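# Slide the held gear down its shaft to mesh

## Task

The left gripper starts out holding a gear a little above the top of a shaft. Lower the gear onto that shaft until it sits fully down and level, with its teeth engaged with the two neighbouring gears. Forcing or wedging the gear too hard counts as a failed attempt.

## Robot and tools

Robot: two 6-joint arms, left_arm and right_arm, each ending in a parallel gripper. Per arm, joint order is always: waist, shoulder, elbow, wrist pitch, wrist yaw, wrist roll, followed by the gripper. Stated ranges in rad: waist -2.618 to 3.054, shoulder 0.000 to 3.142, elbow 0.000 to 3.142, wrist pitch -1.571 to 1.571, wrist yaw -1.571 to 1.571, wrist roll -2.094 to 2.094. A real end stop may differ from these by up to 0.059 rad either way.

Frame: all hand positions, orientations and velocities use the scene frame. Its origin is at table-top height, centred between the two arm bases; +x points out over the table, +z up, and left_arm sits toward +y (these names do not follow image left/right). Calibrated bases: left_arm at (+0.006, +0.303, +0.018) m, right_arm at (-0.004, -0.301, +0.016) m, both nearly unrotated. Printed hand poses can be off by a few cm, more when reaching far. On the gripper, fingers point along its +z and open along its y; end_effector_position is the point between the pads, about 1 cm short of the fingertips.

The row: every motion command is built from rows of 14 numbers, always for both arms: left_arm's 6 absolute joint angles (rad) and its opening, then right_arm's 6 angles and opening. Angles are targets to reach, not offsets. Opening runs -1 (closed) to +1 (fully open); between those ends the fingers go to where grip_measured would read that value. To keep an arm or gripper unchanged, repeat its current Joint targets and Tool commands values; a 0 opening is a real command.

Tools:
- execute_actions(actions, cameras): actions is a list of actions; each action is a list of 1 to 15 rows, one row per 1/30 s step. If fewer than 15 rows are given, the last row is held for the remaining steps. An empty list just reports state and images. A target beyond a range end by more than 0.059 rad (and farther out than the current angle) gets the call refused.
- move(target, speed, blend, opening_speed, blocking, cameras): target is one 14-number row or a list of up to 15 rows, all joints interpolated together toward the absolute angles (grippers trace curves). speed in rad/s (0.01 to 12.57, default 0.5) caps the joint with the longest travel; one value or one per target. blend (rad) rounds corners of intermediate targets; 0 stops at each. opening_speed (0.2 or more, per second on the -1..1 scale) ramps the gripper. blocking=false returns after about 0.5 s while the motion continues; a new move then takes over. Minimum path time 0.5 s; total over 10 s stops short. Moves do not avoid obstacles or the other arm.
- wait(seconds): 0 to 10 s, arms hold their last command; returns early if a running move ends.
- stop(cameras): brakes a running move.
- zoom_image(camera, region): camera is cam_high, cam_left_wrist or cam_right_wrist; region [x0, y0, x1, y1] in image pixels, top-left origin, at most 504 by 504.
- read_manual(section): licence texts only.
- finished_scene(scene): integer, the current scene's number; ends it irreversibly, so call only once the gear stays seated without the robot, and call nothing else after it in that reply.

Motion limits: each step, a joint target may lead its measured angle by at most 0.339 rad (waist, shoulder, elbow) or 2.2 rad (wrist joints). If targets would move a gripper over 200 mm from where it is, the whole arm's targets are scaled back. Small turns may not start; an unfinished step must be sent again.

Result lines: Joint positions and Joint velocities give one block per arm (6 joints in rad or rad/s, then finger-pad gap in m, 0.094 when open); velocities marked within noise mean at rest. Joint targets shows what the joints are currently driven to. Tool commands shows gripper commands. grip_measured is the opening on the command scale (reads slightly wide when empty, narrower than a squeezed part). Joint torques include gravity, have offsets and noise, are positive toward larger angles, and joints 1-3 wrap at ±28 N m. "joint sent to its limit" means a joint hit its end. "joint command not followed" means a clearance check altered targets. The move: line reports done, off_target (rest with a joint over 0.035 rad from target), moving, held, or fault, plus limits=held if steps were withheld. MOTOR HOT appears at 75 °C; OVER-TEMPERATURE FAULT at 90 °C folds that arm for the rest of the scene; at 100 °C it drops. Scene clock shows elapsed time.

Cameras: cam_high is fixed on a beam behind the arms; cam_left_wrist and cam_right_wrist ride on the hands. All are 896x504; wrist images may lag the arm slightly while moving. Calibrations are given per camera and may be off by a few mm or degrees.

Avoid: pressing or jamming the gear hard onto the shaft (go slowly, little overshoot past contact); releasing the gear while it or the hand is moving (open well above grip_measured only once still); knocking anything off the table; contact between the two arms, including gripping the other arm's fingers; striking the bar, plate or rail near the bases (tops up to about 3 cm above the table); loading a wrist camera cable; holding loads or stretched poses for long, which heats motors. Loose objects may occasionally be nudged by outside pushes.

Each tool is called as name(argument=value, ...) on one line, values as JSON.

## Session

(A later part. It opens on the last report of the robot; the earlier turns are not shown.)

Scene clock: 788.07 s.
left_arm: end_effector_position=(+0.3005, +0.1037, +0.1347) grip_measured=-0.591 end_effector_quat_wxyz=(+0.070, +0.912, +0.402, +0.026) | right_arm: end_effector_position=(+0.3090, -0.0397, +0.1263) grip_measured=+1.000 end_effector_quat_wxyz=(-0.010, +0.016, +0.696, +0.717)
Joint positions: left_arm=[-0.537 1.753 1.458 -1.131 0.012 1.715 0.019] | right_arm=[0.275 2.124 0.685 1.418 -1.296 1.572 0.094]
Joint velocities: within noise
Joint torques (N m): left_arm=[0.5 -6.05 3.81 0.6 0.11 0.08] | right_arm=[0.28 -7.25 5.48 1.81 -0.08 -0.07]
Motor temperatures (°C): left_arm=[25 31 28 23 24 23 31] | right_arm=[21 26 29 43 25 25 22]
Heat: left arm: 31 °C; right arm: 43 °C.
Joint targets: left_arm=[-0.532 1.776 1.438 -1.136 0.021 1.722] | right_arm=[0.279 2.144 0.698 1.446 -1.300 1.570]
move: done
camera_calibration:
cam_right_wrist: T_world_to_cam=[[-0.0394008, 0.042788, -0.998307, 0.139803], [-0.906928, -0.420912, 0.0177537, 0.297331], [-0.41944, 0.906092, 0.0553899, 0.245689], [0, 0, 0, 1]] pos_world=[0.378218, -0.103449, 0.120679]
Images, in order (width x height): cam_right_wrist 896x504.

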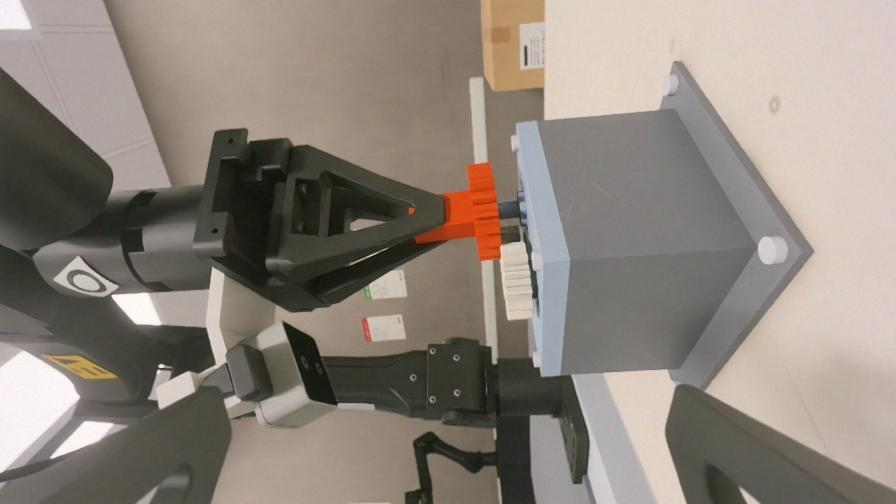

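move(target=[[-0.532,1.780,1.482,-1.162,0.021,1.722,-1,0.279,2.144,0.698,1.446,-1.30,1.57,1],[-0.532,1.780,1.438,-1.136,0.021,1.722,-1,0.279,2.144,0.698,1.446,-1.30,1.57,1]], speed=0.04, cameras=["cam_right_wrist","cam_left_wrist"])

zoom_image(camera="cam_right_wrist", region=[440, 140, 530, 260])

zoom_image(camera="cam_left_wrist", region=[340, 180, 560, 380])

Scene clock: 803.13 s.
left_arm: end_effector_position=(+0.3005, +0.1037, +0.1349) grip_measured=-0.591 end_effector_quat_wxyz=(+0.070, +0.912, +0.402, +0.026) | right_arm: end_effector_position=(+0.3090, -0.0397, +0.1263) grip_measured=+1.000 end_effector_quat_wxyz=(-0.011, +0.017, +0.696, +0.717)
Joint positions: left_arm=[-0.537 1.753 1.459 -1.132 0.012 1.715 0.019] | right_arm=[0.275 2.124 0.685 1.418 -1.296 1.573 0.094]
Joint velocities: within noise
Joint torques (N m): left_arm=[0.49 -5.72 3.73 0.61 0.11 0.08] | right_arm=[0.28 -7.25 5.48 1.8 -0.07 -0.03]
Motor temperatures (°C): left_arm=[25 31 28 23 24 23 31] | right_arm=[21 26 29 44 25 25 22]
Heat: left arm: 31 °C; right arm: 44 °C.
Joint targets: left_arm=[-0.532 1.780 1.438 -1.136 0.021 1.722] | right_arm=[0.279 2.144 0.698 1.446 -1.300 1.570]
move: done
camera_calibration:
cam_left_wrist: T_world_to_cam=[[-0.742201, 0.653741, -0.147514, 0.173639], [0.558113, 0.724788, 0.403971, -0.259388], [0.371009, 0.217499, -0.902799, 0.07783], [0, 0, 0, 1]] pos_world=[0.244768, 0.0575584, 0.200665]
cam_right_wrist: T_world_to_cam=[[-0.0402024, 0.0428519, -0.998272, 0.140011], [-0.906898, -0.420945, 0.0184531, 0.297233], [-0.419427, 0.906073, 0.0557854, 0.245641], [0, 0, 0, 1]] pos_world=[0.378218, -0.103449, 0.120581]
Images, in order (width x height): cam_left_wrist 896x504, cam_right_wrist 896x504.

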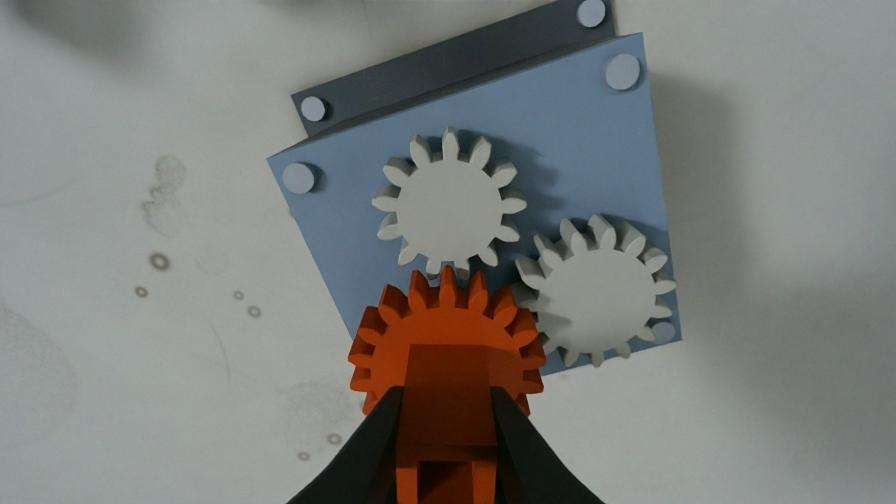

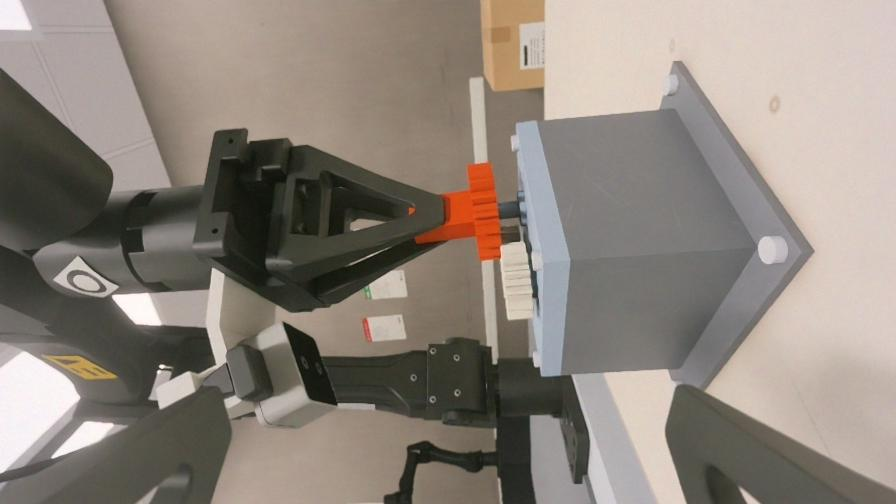

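Scaled by 4.200.

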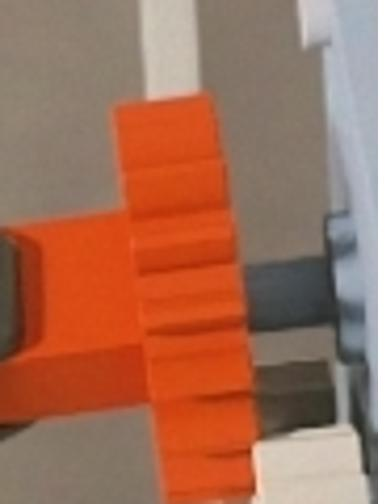

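Scaled by 2.291.

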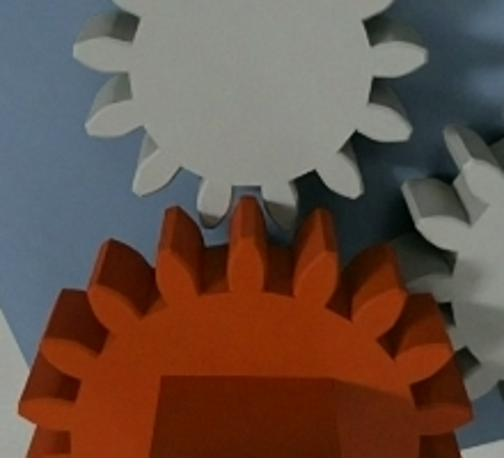

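move(target=[[-0.532,1.800,1.527,-1.180,0.021,1.722,-1,0.279,2.144,0.698,1.446,-1.30,1.57,1],[-0.532,1.737,1.452,-1.145,0.021,1.722,-1,0.279,2.144,0.698,1.446,-1.30,1.57,1],[-0.532,1.737,1.438,-1.136,0.021,1.722,-1,0.279,2.144,0.698,1.446,-1.30,1.57,1]], speed=0.06, cameras=["cam_right_wrist","cam_left_wrist"])

zoom_image(camera="cam_right_wrist", region=[440, 140, 530, 260])

zoom_image(camera="cam_left_wrist", region=[340, 180, 560, 380])

Scene clock: 816.40 s.
left_arm: end_effector_position=(+0.3005, +0.1036, +0.1352) grip_measured=-0.591 end_effector_quat_wxyz=(+0.071, +0.912, +0.402, +0.026) | right_arm: end_effector_position=(+0.3090, -0.0397, +0.1263) grip_measured=+1.000 end_effector_quat_wxyz=(-0.011, +0.017, +0.696, +0.717)
Joint positions: left_arm=[-0.537 1.752 1.459 -1.131 0.012 1.715 0.019] | right_arm=[0.275 2.124 0.685 1.418 -1.296 1.573 0.094]
Joint velocities: within noise
Joint torques (N m): left_arm=[0.49 -9.42 3.82 0.61 0.11 0.08] | right_arm=[0.28 -7.27 5.49 1.8 -0.07 -0.02]
Motor temperatures (°C): left_arm=[25 31 28 23 24 23 31] | right_arm=[21 26 29 44 25 25 22]
Heat: left arm: 31 °C; right arm: 44 °C.
Joint targets: left_arm=[-0.532 1.737 1.438 -1.136 0.021 1.722] | right_arm=[0.279 2.144 0.698 1.446 -1.300 1.570]
move: done
camera_calibration:
cam_left_wrist: T_world_to_cam=[[-0.741979, 0.653634, -0.149098, 0.173938], [0.557733, 0.72521, 0.403737, -0.259353], [0.372023, 0.216408, -0.902644, 0.0777931], [0, 0, 0, 1]] pos_world=[0.244768, 0.0575587, 0.200864]
cam_right_wrist: T_world_to_cam=[[-0.0402024, 0.0428519, -0.998272, 0.140011], [-0.906898, -0.420945, 0.0184531, 0.297233], [-0.419427, 0.906073, 0.0557854, 0.245641], [0, 0, 0, 1]] pos_world=[0.378218, -0.103449, 0.120581]
Images, in order (width x height): cam_left_wrist 896x504, cam_right_wrist 896x504.

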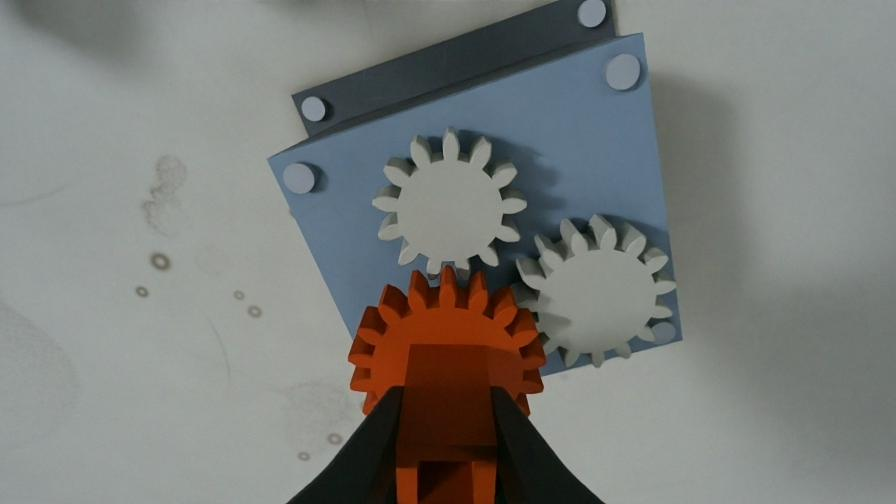

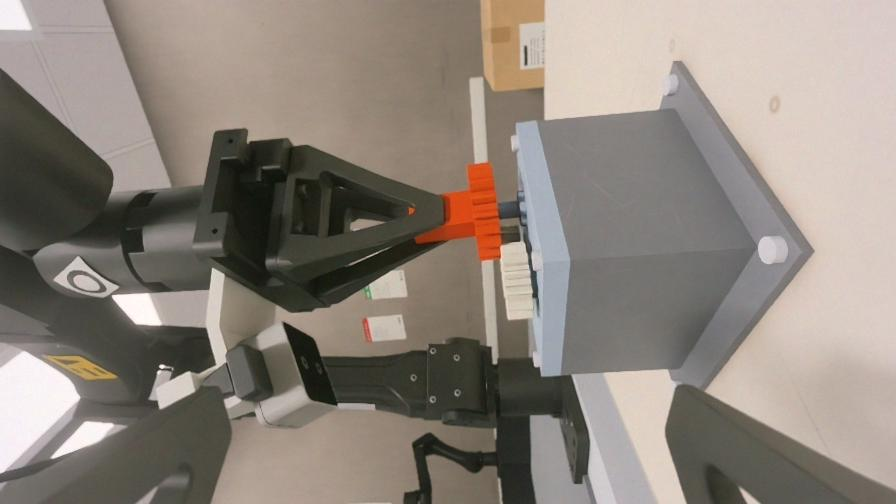

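Scaled by 4.200.

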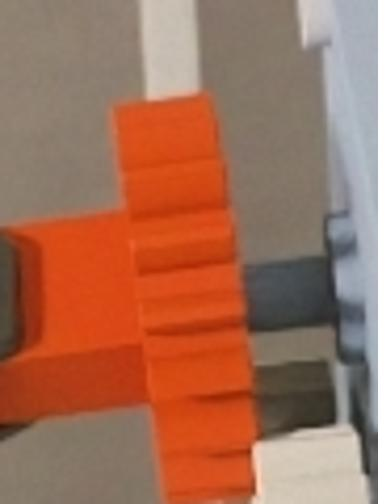

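Scaled by 2.291.

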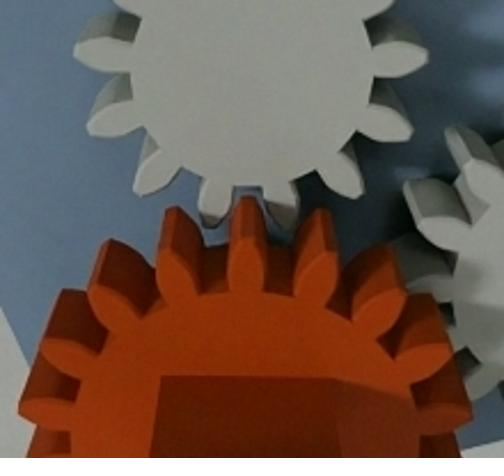

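move(target=[[-0.532,1.800,1.527,-1.180,0.021,1.722,-1,0.279,2.144,0.698,1.446,-1.30,1.57,1],[-0.532,1.742,1.452,-1.145,0.021,1.722,-1,0.279,2.144,0.698,1.446,-1.30,1.57,1],[-0.532,1.742,1.438,-1.132,0.021,1.722,-1,0.279,2.144,0.698,1.446,-1.30,1.57,1]], speed=0.08, cameras=["cam_right_wrist"])

zoom_image(camera="cam_right_wrist", region=[440, 140, 530, 260])

Scene clock: 827.23 s.
left_arm: end_effector_position=(+0.3005, +0.1035, +0.1349) grip_measured=-0.591 end_effector_quat_wxyz=(+0.070, +0.912, +0.402, +0.025) | right_arm: end_effector_position=(+0.3090, -0.0397, +0.1263) grip_measured=+1.000 end_effector_quat_wxyz=(-0.011, +0.017, +0.696, +0.717)
Joint positions: left_arm=[-0.537 1.754 1.46 -1.132 0.013 1.715 0.019] | right_arm=[0.275 2.124 0.685 1.418 -1.296 1.573 0.094]
Joint velocities: within noise
Joint torques (N m): left_arm=[0.49 -9.11 3.7 0.65 0.1 0.08] | right_arm=[0.28 -7.27 5.48 1.81 -0.07 -0.02]
Motor temperatures (°C): left_arm=[25 31 28 23 24 23 31] | right_arm=[21 26 29 44 25 25 22]
Heat: left arm: 31 °C; right arm: 44 °C.
Joint targets: left_arm=[-0.532 1.742 1.438 -1.132 0.021 1.722] | right_arm=[0.279 2.144 0.698 1.446 -1.300 1.570]
move: done
camera_calibration:
cam_right_wrist: T_world_to_cam=[[-0.0402024, 0.0428519, -0.998272, 0.140011], [-0.906898, -0.420945, 0.0184531, 0.297233], [-0.419427, 0.906073, 0.0557854, 0.245641], [0, 0, 0, 1]] pos_world=[0.378218, -0.103449, 0.120581]
Images, in order (width x height): cam_right_wrist 896x504.

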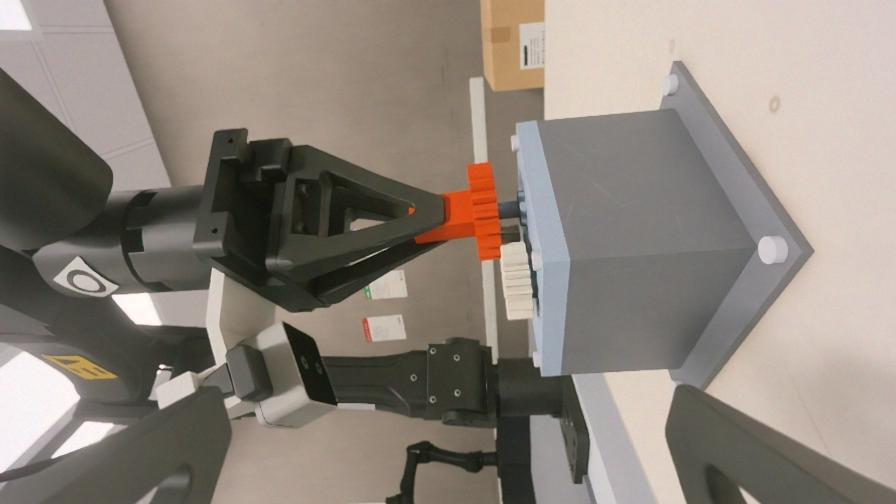

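Scaled by 4.200.

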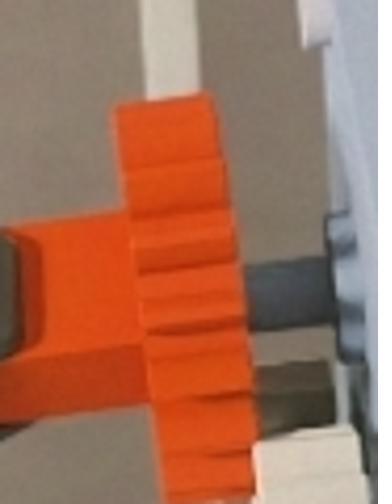

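move(target=[[-0.532,1.800,1.527,-1.180,0.021,1.722,-1,0.279,2.144,0.698,1.446,-1.30,1.57,1],[-0.532,1.746,1.456,-1.145,0.021,1.722,-1,0.279,2.144,0.698,1.446,-1.30,1.57,1],[-0.532,1.746,1.435,-1.130,0.021,1.722,-1,0.279,2.144,0.698,1.446,-1.30,1.57,1]], speed=0.08, cameras=[])

move(target=[-0.549,1.746,1.435,-1.130,0.021,1.722,-1,0.279,2.144,0.698,1.446,-1.30,1.57,1], speed=0.02, cameras=["cam_right_wrist","cam_left_wrist"])

zoom_image(camera="cam_right_wrist", region=[440, 140, 530, 260])

Scene clock: 839.50 s.
left_arm: end_effector_position=(+0.3005, +0.1034, +0.1349) grip_measured=-0.591 end_effector_quat_wxyz=(+0.071, +0.912, +0.402, +0.025) | right_arm: end_effector_position=(+0.3090, -0.0397, +0.1263) grip_measured=+1.000 end_effector_quat_wxyz=(-0.011, +0.017, +0.696, +0.717)
Joint positions: left_arm=[-0.537 1.754 1.459 -1.131 0.013 1.715 0.019] | right_arm=[0.275 2.124 0.685 1.418 -1.296 1.573 0.094]
Joint velocities: within noise
Joint torques (N m): left_arm=[0.49 -8.72 3.52 0.66 0.1 0.08] | right_arm=[0.28 -7.27 5.49 1.81 -0.08 -0.02]
Motor temperatures (°C): left_arm=[25 32 28 23 24 23 31] | right_arm=[21 26 29 44 25 25 22]
Heat: left arm: 32 °C; right arm: 44 °C.
Joint targets: left_arm=[-0.532 1.746 1.435 -1.130 0.021 1.722] | right_arm=[0.279 2.144 0.698 1.446 -1.300 1.570]
move: done
No camera images: "cameras" was empty.

Scene clock: 840.57 s.
left_arm: end_effector_position=(+0.2996, +0.1022, +0.1348) grip_measured=-0.591 end_effector_quat_wxyz=(+0.071, +0.913, +0.400, +0.025) | right_arm: end_effector_position=(+0.3090, -0.0397, +0.1263) grip_measured=+1.000 end_effector_quat_wxyz=(-0.011, +0.017, +0.696, +0.717)
Joint positions: left_arm=[-0.541 1.754 1.459 -1.131 0.013 1.715 0.019] | right_arm=[0.275 2.124 0.685 1.418 -1.296 1.573 0.094]
Joint velocities: within noise
Joint torques (N m): left_arm=[-0.51 -8.69 3.55 0.66 0.1 0.08] | right_arm=[0.29 -7.27 5.48 1.8 -0.07 -0.03]
Motor temperatures (°C): left_arm=[25 32 28 23 24 23 31] | right_arm=[21 26 29 44 25 25 22]
Heat: left arm: 32 °C; right arm: 44 °C.
Joint targets: left_arm=[-0.549 1.746 1.435 -1.130 0.021 1.722] | right_arm=[0.279 2.144 0.698 1.446 -1.300 1.570]
move: done
camera_calibration:
cam_left_wrist: T_world_to_cam=[[-0.739406, 0.656857, -0.147709, 0.172773], [0.561525, 0.72271, 0.402965, -0.25838], [0.371441, 0.215012, -0.903217, 0.0785269], [0, 0, 0, 1]] pos_world=[0.243668, 0.0563618, 0.200565]
cam_right_wrist: T_world_to_cam=[[-0.0402024, 0.0428519, -0.998272, 0.140011], [-0.906898, -0.420945, 0.0184531, 0.297233], [-0.419427, 0.906073, 0.0557854, 0.245641], [0, 0, 0, 1]] pos_world=[0.378218, -0.103449, 0.120581]
Images, in order (width x height): cam_left_wrist 896x504, cam_right_wrist 896x504.

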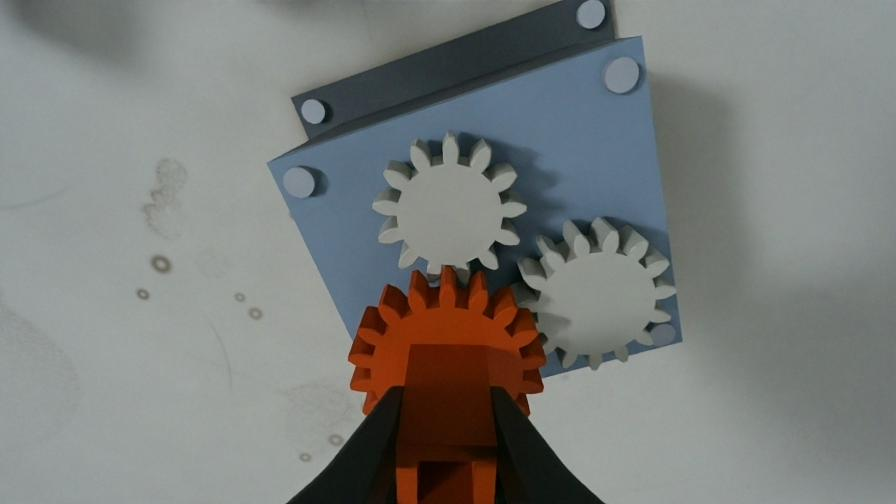

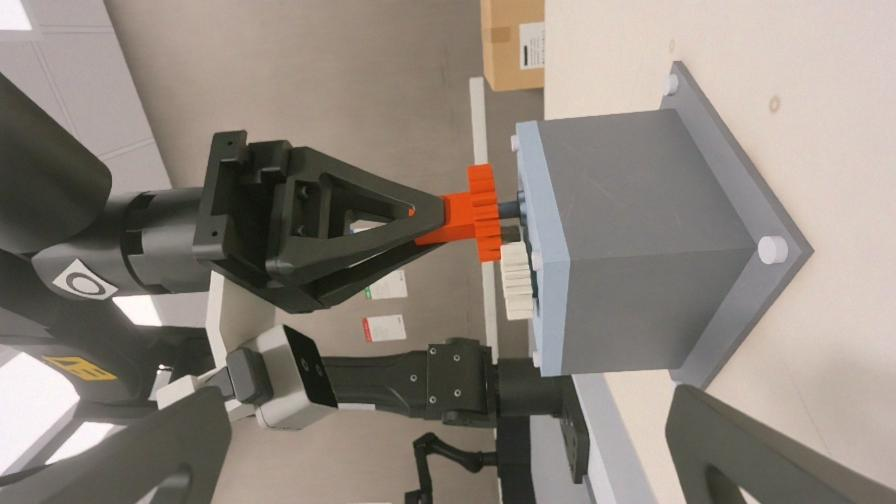

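Scaled by 4.200.

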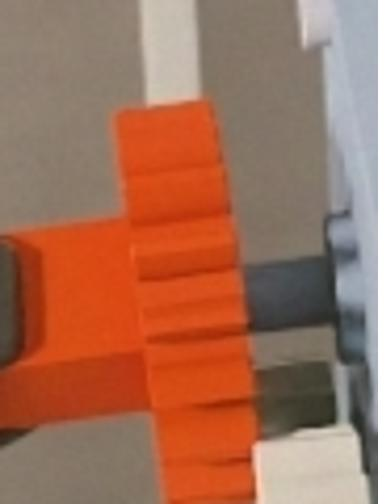

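move(target=[[-0.551,1.718,1.500,-1.190,0.021,1.722,-1,0.279,2.144,0.698,1.446,-1.30,1.57,1],[-0.551,1.781,1.484,-1.162,0.021,1.722,-1,0.279,2.144,0.698,1.446,-1.30,1.57,1],[-0.551,1.781,1.437,-1.130,0.021,1.722,-1,0.279,2.144,0.698,1.446,-1.30,1.57,1]], speed=0.06, cameras=["cam_right_wrist"])

zoom_image(camera="cam_right_wrist", region=[440, 140, 530, 260])

Scene clock: 854.43 s.
left_arm: end_effector_position=(+0.3008, +0.1010, +0.1382) grip_measured=-0.591 end_effector_quat_wxyz=(+0.072, +0.913, +0.400, +0.026) | right_arm: end_effector_position=(+0.3090, -0.0397, +0.1263) grip_measured=+1.000 end_effector_quat_wxyz=(-0.011, +0.017, +0.696, +0.717)
Joint positions: left_arm=[-0.542 1.757 1.476 -1.142 0.013 1.715 0.019] | right_arm=[0.275 2.124 0.685 1.418 -1.296 1.573 0.094]
Joint velocities: within noise
Joint torques (N m): left_arm=[-0.61 -5.94 2.51 0.78 0.1 0.08] | right_arm=[0.28 -7.27 5.48 1.8 -0.08 -0.02]
Motor temperatures (°C): left_arm=[25 33 28 23 24 23 31] | right_arm=[21 26 29 44 25 25 22]
Heat: left arm: 33 °C; right arm: 44 °C.
Joint targets: left_arm=[-0.551 1.781 1.437 -1.130 0.021 1.722] | right_arm=[0.279 2.144 0.698 1.446 -1.300 1.570]
move: off_target (left_arm); left_arm: the elbow is farthest, 0.039 rad from its target
camera_calibration:
cam_right_wrist: T_world_to_cam=[[-0.0402024, 0.0428519, -0.998272, 0.140011], [-0.906898, -0.420945, 0.0184531, 0.297233], [-0.419427, 0.906073, 0.0557854, 0.245641], [0, 0, 0, 1]] pos_world=[0.378218, -0.103449, 0.120581]
Images, in order (width x height): cam_right_wrist 896x504.

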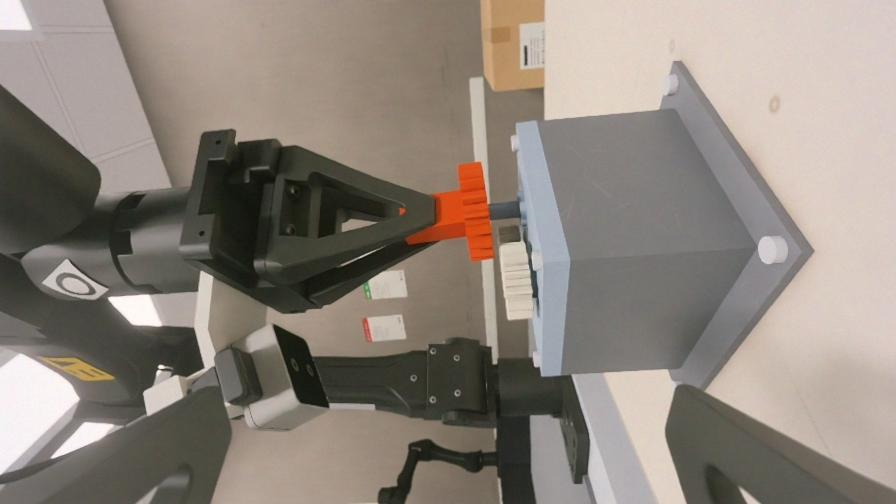

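Scaled by 4.200.

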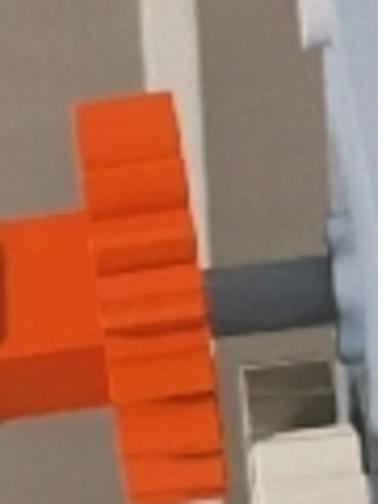

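move(target=[[-0.540,1.800,1.510,-1.150,0.021,1.722,-1,0.279,2.144,0.698,1.446,-1.30,1.57,1],[-0.540,1.739,1.456,-1.143,0.021,1.722,-1,0.279,2.144,0.698,1.446,-1.30,1.57,1],[-0.540,1.739,1.437,-1.131,0.021,1.722,-1,0.279,2.144,0.698,1.446,-1.30,1.57,1]], speed=0.06, cameras=["cam_right_wrist","cam_left_wrist"])

zoom_image(camera="cam_right_wrist", region=[440, 140, 530, 260])

zoom_image(camera="cam_left_wrist", region=[480, 240, 600, 380])

zoom_image(camera="cam_left_wrist", region=[390, 220, 510, 340])

Scene clock: 869.10 s.
left_arm: end_effector_position=(+0.3038, +0.0990, +0.1404) grip_measured=-0.591 end_effector_quat_wxyz=(+0.084, +0.912, +0.399, +0.033) | right_arm: end_effector_position=(+0.3090, -0.0397, +0.1263) grip_measured=+1.000 end_effector_quat_wxyz=(-0.011, +0.017, +0.696, +0.717)
Joint positions: left_arm=[-0.542 1.743 1.464 -1.115 0.013 1.715 0.019] | right_arm=[0.275 2.124 0.685 1.418 -1.296 1.573 0.094]
Joint velocities: within noise
Joint torques (N m): left_arm=[0.28 -8.35 3.37 0.55 0.11 0.08] | right_arm=[0.28 -7.27 5.48 1.81 -0.07 -0.03]
Motor temperatures (°C): left_arm=[25 31 28 23 24 23 31] | right_arm=[21 27 29 44 25 25 22]
Heat: left arm: 31 °C; right arm: 44 °C.
Joint targets: left_arm=[-0.540 1.739 1.437 -1.131 0.021 1.722] | right_arm=[0.279 2.144 0.698 1.446 -1.300 1.570]
move: done
camera_calibration:
cam_left_wrist: T_world_to_cam=[[-0.734793, 0.654318, -0.178738, 0.182028], [0.551374, 0.729667, 0.404442, -0.258487], [0.395053, 0.19863, -0.896928, 0.0762226], [0, 0, 0, 1]] pos_world=[0.246164, 0.054365, 0.205445]
cam_right_wrist: T_world_to_cam=[[-0.0402024, 0.0428519, -0.998272, 0.140011], [-0.906898, -0.420945, 0.0184531, 0.297233], [-0.419427, 0.906073, 0.0557854, 0.245641], [0, 0, 0, 1]] pos_world=[0.378218, -0.103449, 0.120581]
Images, in order (width x height): cam_left_wrist 896x504, cam_right_wrist 896x504.

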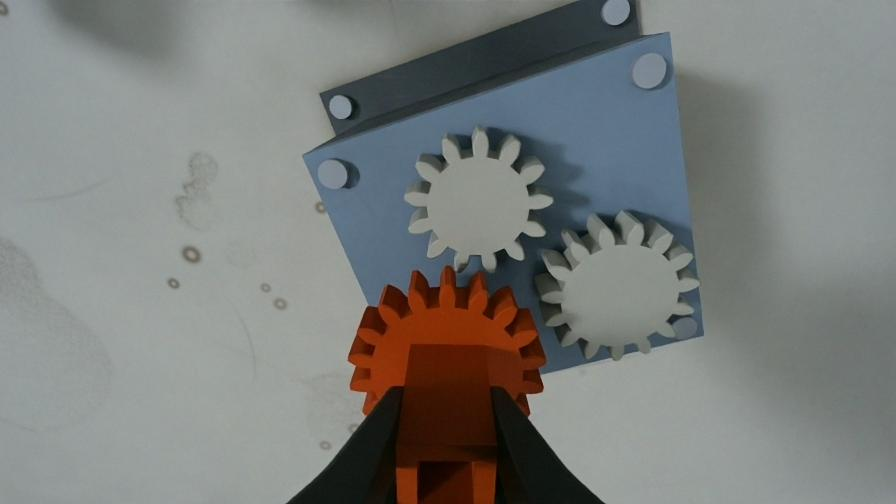

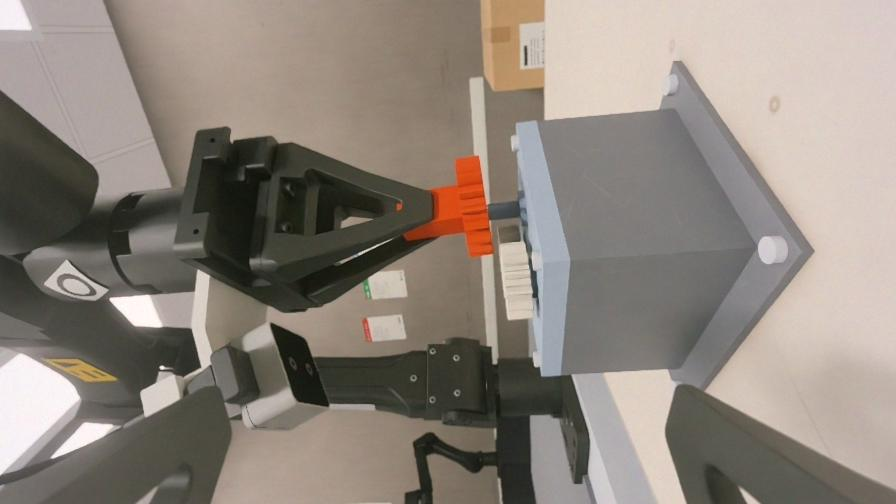

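Scaled by 4.200.

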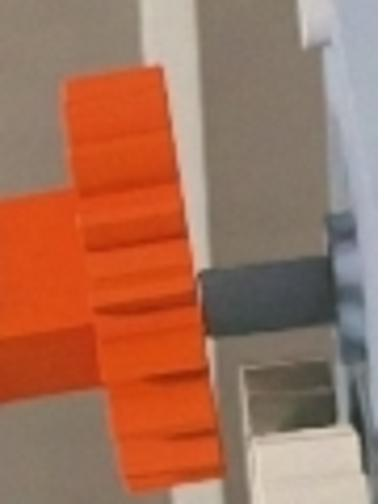

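Scaled by 3.600.

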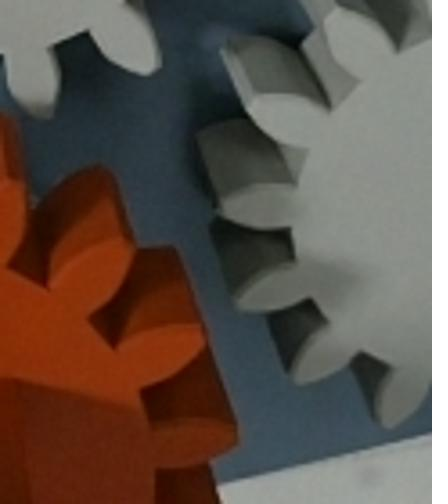

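Scaled by 4.200.

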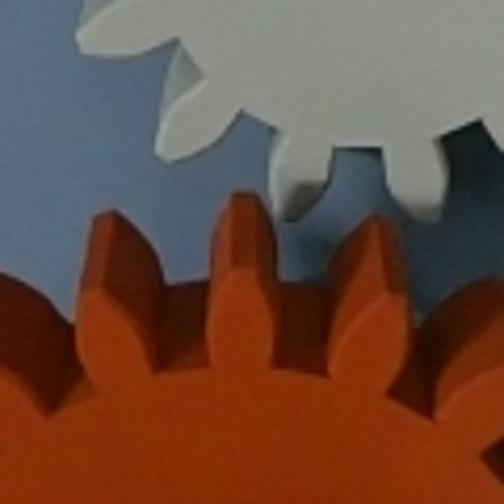

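move(target=[[-0.540,1.800,1.550,-1.200,0.021,1.722,-1,0.279,2.144,0.698,1.446,-1.30,1.57,1]], speed=0.1, cameras=[])

move(target=[[-0.532,1.737,1.470,-1.167,0.021,1.722,-1,0.279,2.144,0.698,1.446,-1.30,1.57,1]], speed=0.1, cameras=["cam_right_wrist","cam_left_wrist"])

zoom_image(camera="cam_right_wrist", region=[440, 140, 530, 260])

Scene clock: 881.40 s.
left_arm: end_effector_position=(+0.3083, +0.0961, +0.1470) grip_measured=-0.591 end_effector_quat_wxyz=(+0.078, +0.913, +0.400, +0.030) | right_arm: end_effector_position=(+0.3090, -0.0397, +0.1263) grip_measured=+1.000 end_effector_quat_wxyz=(-0.011, +0.017, +0.696, +0.717)
Joint positions: left_arm=[-0.542 1.776 1.532 -1.163 0.013 1.715 0.019] | right_arm=[0.275 2.124 0.685 1.418 -1.296 1.573 0.094]
Joint velocities: within noise
Joint torques (N m): left_arm=[0.27 -6.26 6.64 0.35 0.1 0.08] | right_arm=[0.29 -7.27 5.49 1.81 -0.07 -0.03]
Motor temperatures (°C): left_arm=[25 32 28 23 24 23 31] | right_arm=[21 27 29 44 25 25 22]
Heat: left arm: 32 °C; right arm: 44 °C.
Joint targets: left_arm=[-0.540 1.800 1.550 -1.200 0.021 1.722] | right_arm=[0.279 2.144 0.698 1.446 -1.300 1.570]
move: off_target (left_arm); left_arm: the wrist pitch is farthest, 0.037 rad from its target
No camera images: "cameras" was empty.

Scene clock: 882.50 s.
left_arm: end_effector_position=(+0.3025, +0.1027, +0.1400) grip_measured=-0.591 end_effector_quat_wxyz=(+0.071, +0.912, +0.403, +0.026) | right_arm: end_effector_position=(+0.3090, -0.0397, +0.1263) grip_measured=+1.000 end_effector_quat_wxyz=(-0.011, +0.017, +0.696, +0.717)
Joint positions: left_arm=[-0.536 1.76 1.487 -1.152 0.013 1.715 0.019] | right_arm=[0.275 2.124 0.685 1.418 -1.296 1.573 0.094]
Joint velocities: within noise
Joint torques (N m): left_arm=[0.39 -10.21 4.07 0.51 0.1 0.08] | right_arm=[0.28 -7.27 5.48 1.81 -0.07 -0.02]
Motor temperatures (°C): left_arm=[25 32 28 23 24 23 31] | right_arm=[21 27 29 44 25 25 22]
Heat: left arm: 32 °C; right arm: 44 °C.
Joint targets: left_arm=[-0.532 1.737 1.470 -1.167 0.021 1.722] | right_arm=[0.279 2.144 0.698 1.446 -1.300 1.570]
move: done
camera_calibration:
cam_left_wrist: T_world_to_cam=[[-0.742773, 0.652796, -0.148815, 0.176977], [0.557286, 0.725967, 0.402994, -0.261461], [0.371108, 0.2164, -0.903023, 0.0819028], [0, 0, 0, 1]] pos_world=[0.246768, 0.056558, 0.205664]
cam_right_wrist: T_world_to_cam=[[-0.0402024, 0.0428519, -0.998272, 0.140011], [-0.906898, -0.420945, 0.0184531, 0.297233], [-0.419427, 0.906073, 0.0557854, 0.245641], [0, 0, 0, 1]] pos_world=[0.378218, -0.103449, 0.120581]
Images, in order (width x height): cam_left_wrist 896x504, cam_right_wrist 896x504.

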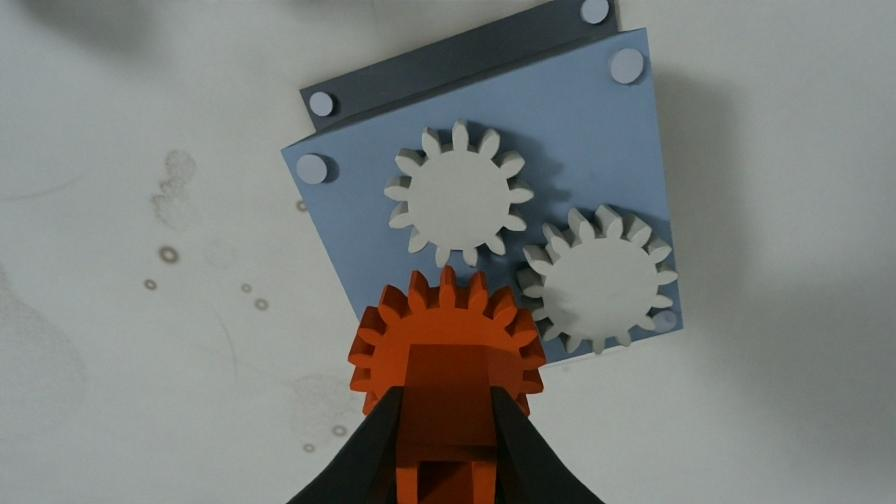

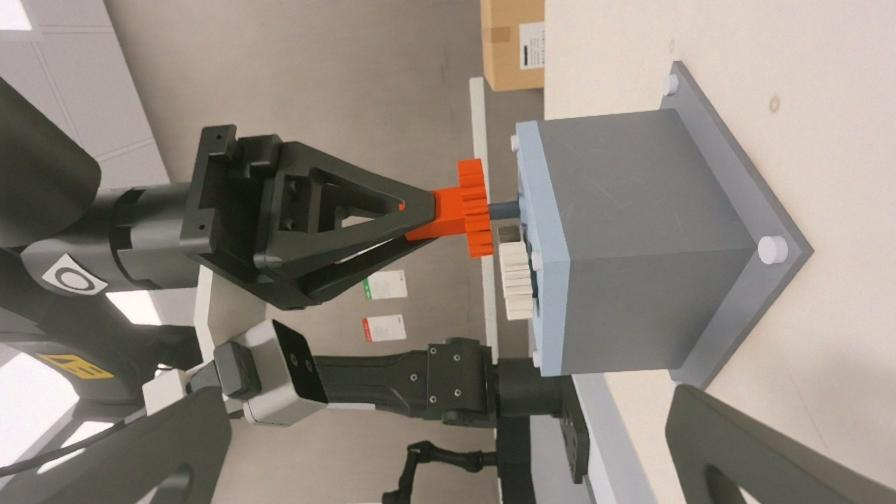

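Scaled by 4.200.

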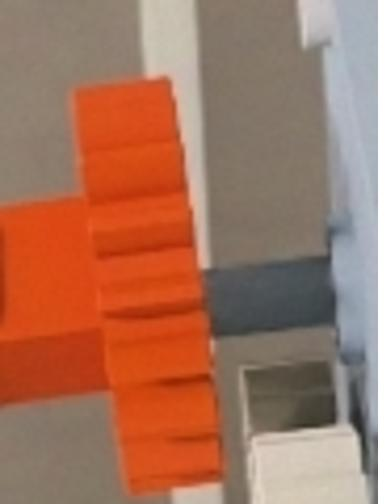

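move(target=[[-0.549,1.729,1.466,-1.167,0.021,1.722,-1,0.279,2.144,0.698,1.446,-1.30,1.57,1]], speed=0.05, cameras=["cam_right_wrist"])

zoom_image(camera="cam_right_wrist", region=[440, 140, 530, 260])

Scene clock: 891.30 s.
left_arm: end_effector_position=(+0.2999, +0.1018, +0.1394) grip_measured=-0.591 end_effector_quat_wxyz=(+0.070, +0.913, +0.400, +0.025) | right_arm: end_effector_position=(+0.3090, -0.0397, +0.1263) grip_measured=+1.000 end_effector_quat_wxyz=(-0.011, +0.017, +0.696, +0.717)
Joint positions: left_arm=[-0.542 1.755 1.479 -1.15 0.013 1.715 0.019] | right_arm=[0.275 2.124 0.685 1.418 -1.296 1.573 0.094]
Joint velocities: within noise
Joint torques (N m): left_arm=[-0.47 -10.48 4.29 0.49 0.1 0.08] | right_arm=[0.28 -7.27 5.48 1.8 -0.07 -0.03]
Motor temperatures (°C): left_arm=[25 33 28 23 24 23 31] | right_arm=[21 27 29 44 25 25 22]
Heat: left arm: 33 °C; right arm: 44 °C.
Joint targets: left_arm=[-0.549 1.729 1.466 -1.167 0.021 1.722] | right_arm=[0.279 2.144 0.698 1.446 -1.300 1.570]
move: done
camera_calibration:
cam_right_wrist: T_world_to_cam=[[-0.0402024, 0.0428519, -0.998272, 0.140011], [-0.906898, -0.420945, 0.0184531, 0.297233], [-0.419427, 0.906073, 0.0557854, 0.245641], [0, 0, 0, 1]] pos_world=[0.378218, -0.103449, 0.120581]
Images, in order (width x height): cam_right_wrist 896x504.

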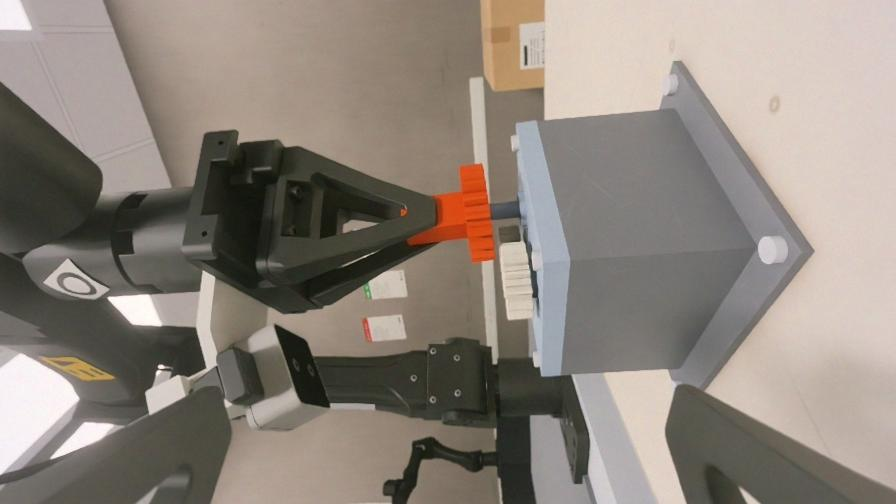

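Scaled by 4.200.

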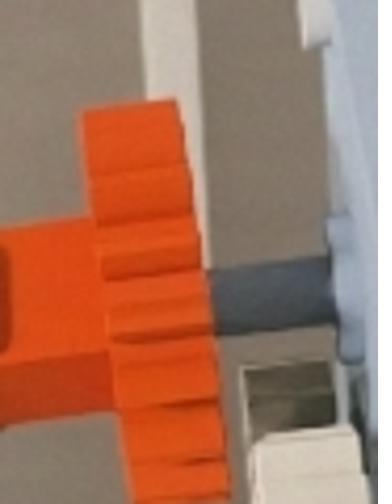

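move(target=[[-0.549,1.728,1.440,-1.142,0.021,1.722,-1,0.279,2.144,0.698,1.446,-1.30,1.57,1]], speed=0.04, cameras=["cam_right_wrist","cam_left_wrist"])

zoom_image(camera="cam_right_wrist", region=[440, 140, 530, 260])

zoom_image(camera="cam_left_wrist", region=[390, 220, 510, 340])

zoom_image(camera="cam_left_wrist", region=[480, 240, 600, 380])

Scene clock: 900.13 s.
left_arm: end_effector_position=(+0.2990, +0.1023, +0.1354) grip_measured=-0.591 end_effector_quat_wxyz=(+0.071, +0.913, +0.400, +0.025) | right_arm: end_effector_position=(+0.3090, -0.0397, +0.1263) grip_measured=+1.000 end_effector_quat_wxyz=(-0.011, +0.017, +0.696, +0.717)
Joint positions: left_arm=[-0.542 1.75 1.457 -1.131 0.013 1.715 0.019] | right_arm=[0.275 2.124 0.685 1.418 -1.296 1.573 0.094]
Joint velocities: within noise
Joint torques (N m): left_arm=[-0.47 -10.02 4.04 0.54 0.1 0.08] | right_arm=[0.28 -7.27 5.48 1.8 -0.07 -0.03]
Motor temperatures (°C): left_arm=[25 33 28 23 24 23 31] | right_arm=[21 27 29 44 25 25 22]
Heat: left arm: 33 °C; right arm: 44 °C.
Joint targets: left_arm=[-0.549 1.728 1.440 -1.142 0.021 1.722] | right_arm=[0.279 2.144 0.698 1.446 -1.300 1.570]
move: done
camera_calibration:
cam_left_wrist: T_world_to_cam=[[-0.738721, 0.657282, -0.14924, 0.17233], [0.56156, 0.722648, 0.403027, -0.25839], [0.37275, 0.213917, -0.902938, 0.0789726], [0, 0, 0, 1]] pos_world=[0.242968, 0.0565625, 0.201164]
cam_right_wrist: T_world_to_cam=[[-0.0402024, 0.0428519, -0.998272, 0.140011], [-0.906898, -0.420945, 0.0184531, 0.297233], [-0.419427, 0.906073, 0.0557854, 0.245641], [0, 0, 0, 1]] pos_world=[0.378218, -0.103449, 0.120581]
Images, in order (width x height): cam_left_wrist 896x504, cam_right_wrist 896x504.

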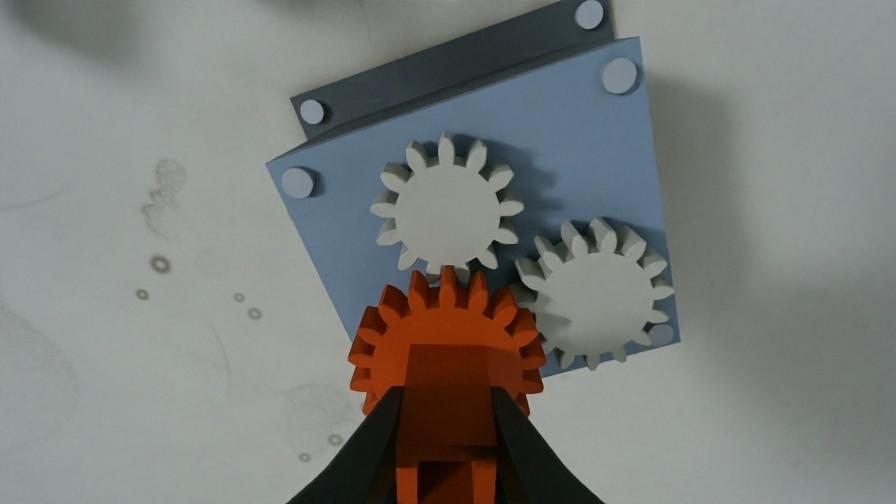

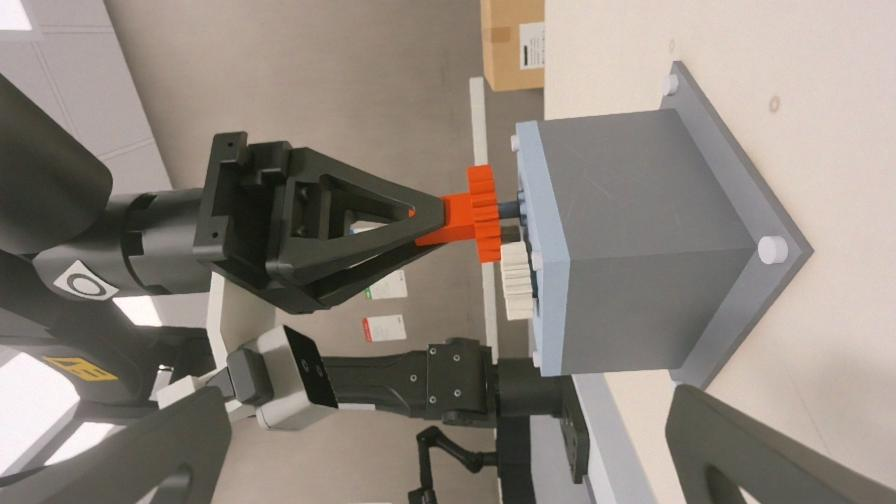

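Scaled by 4.200.

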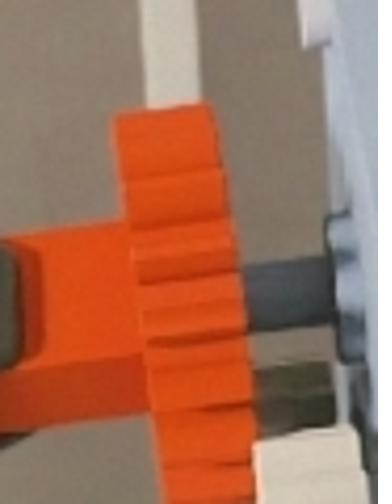

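Scaled by 4.200.

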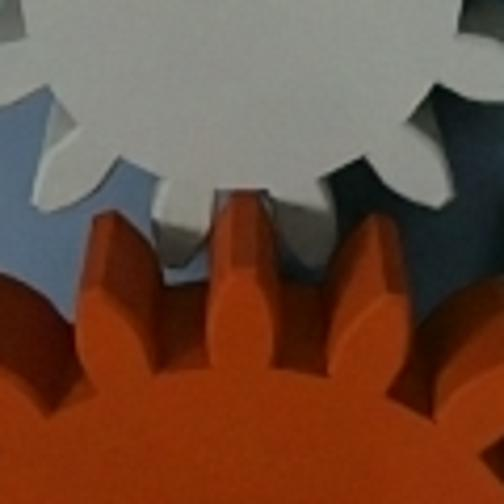

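Scaled by 3.600.

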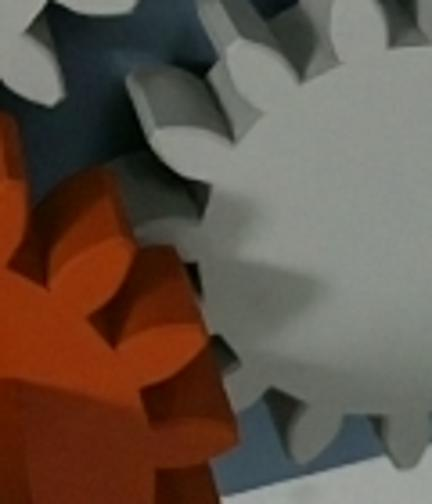

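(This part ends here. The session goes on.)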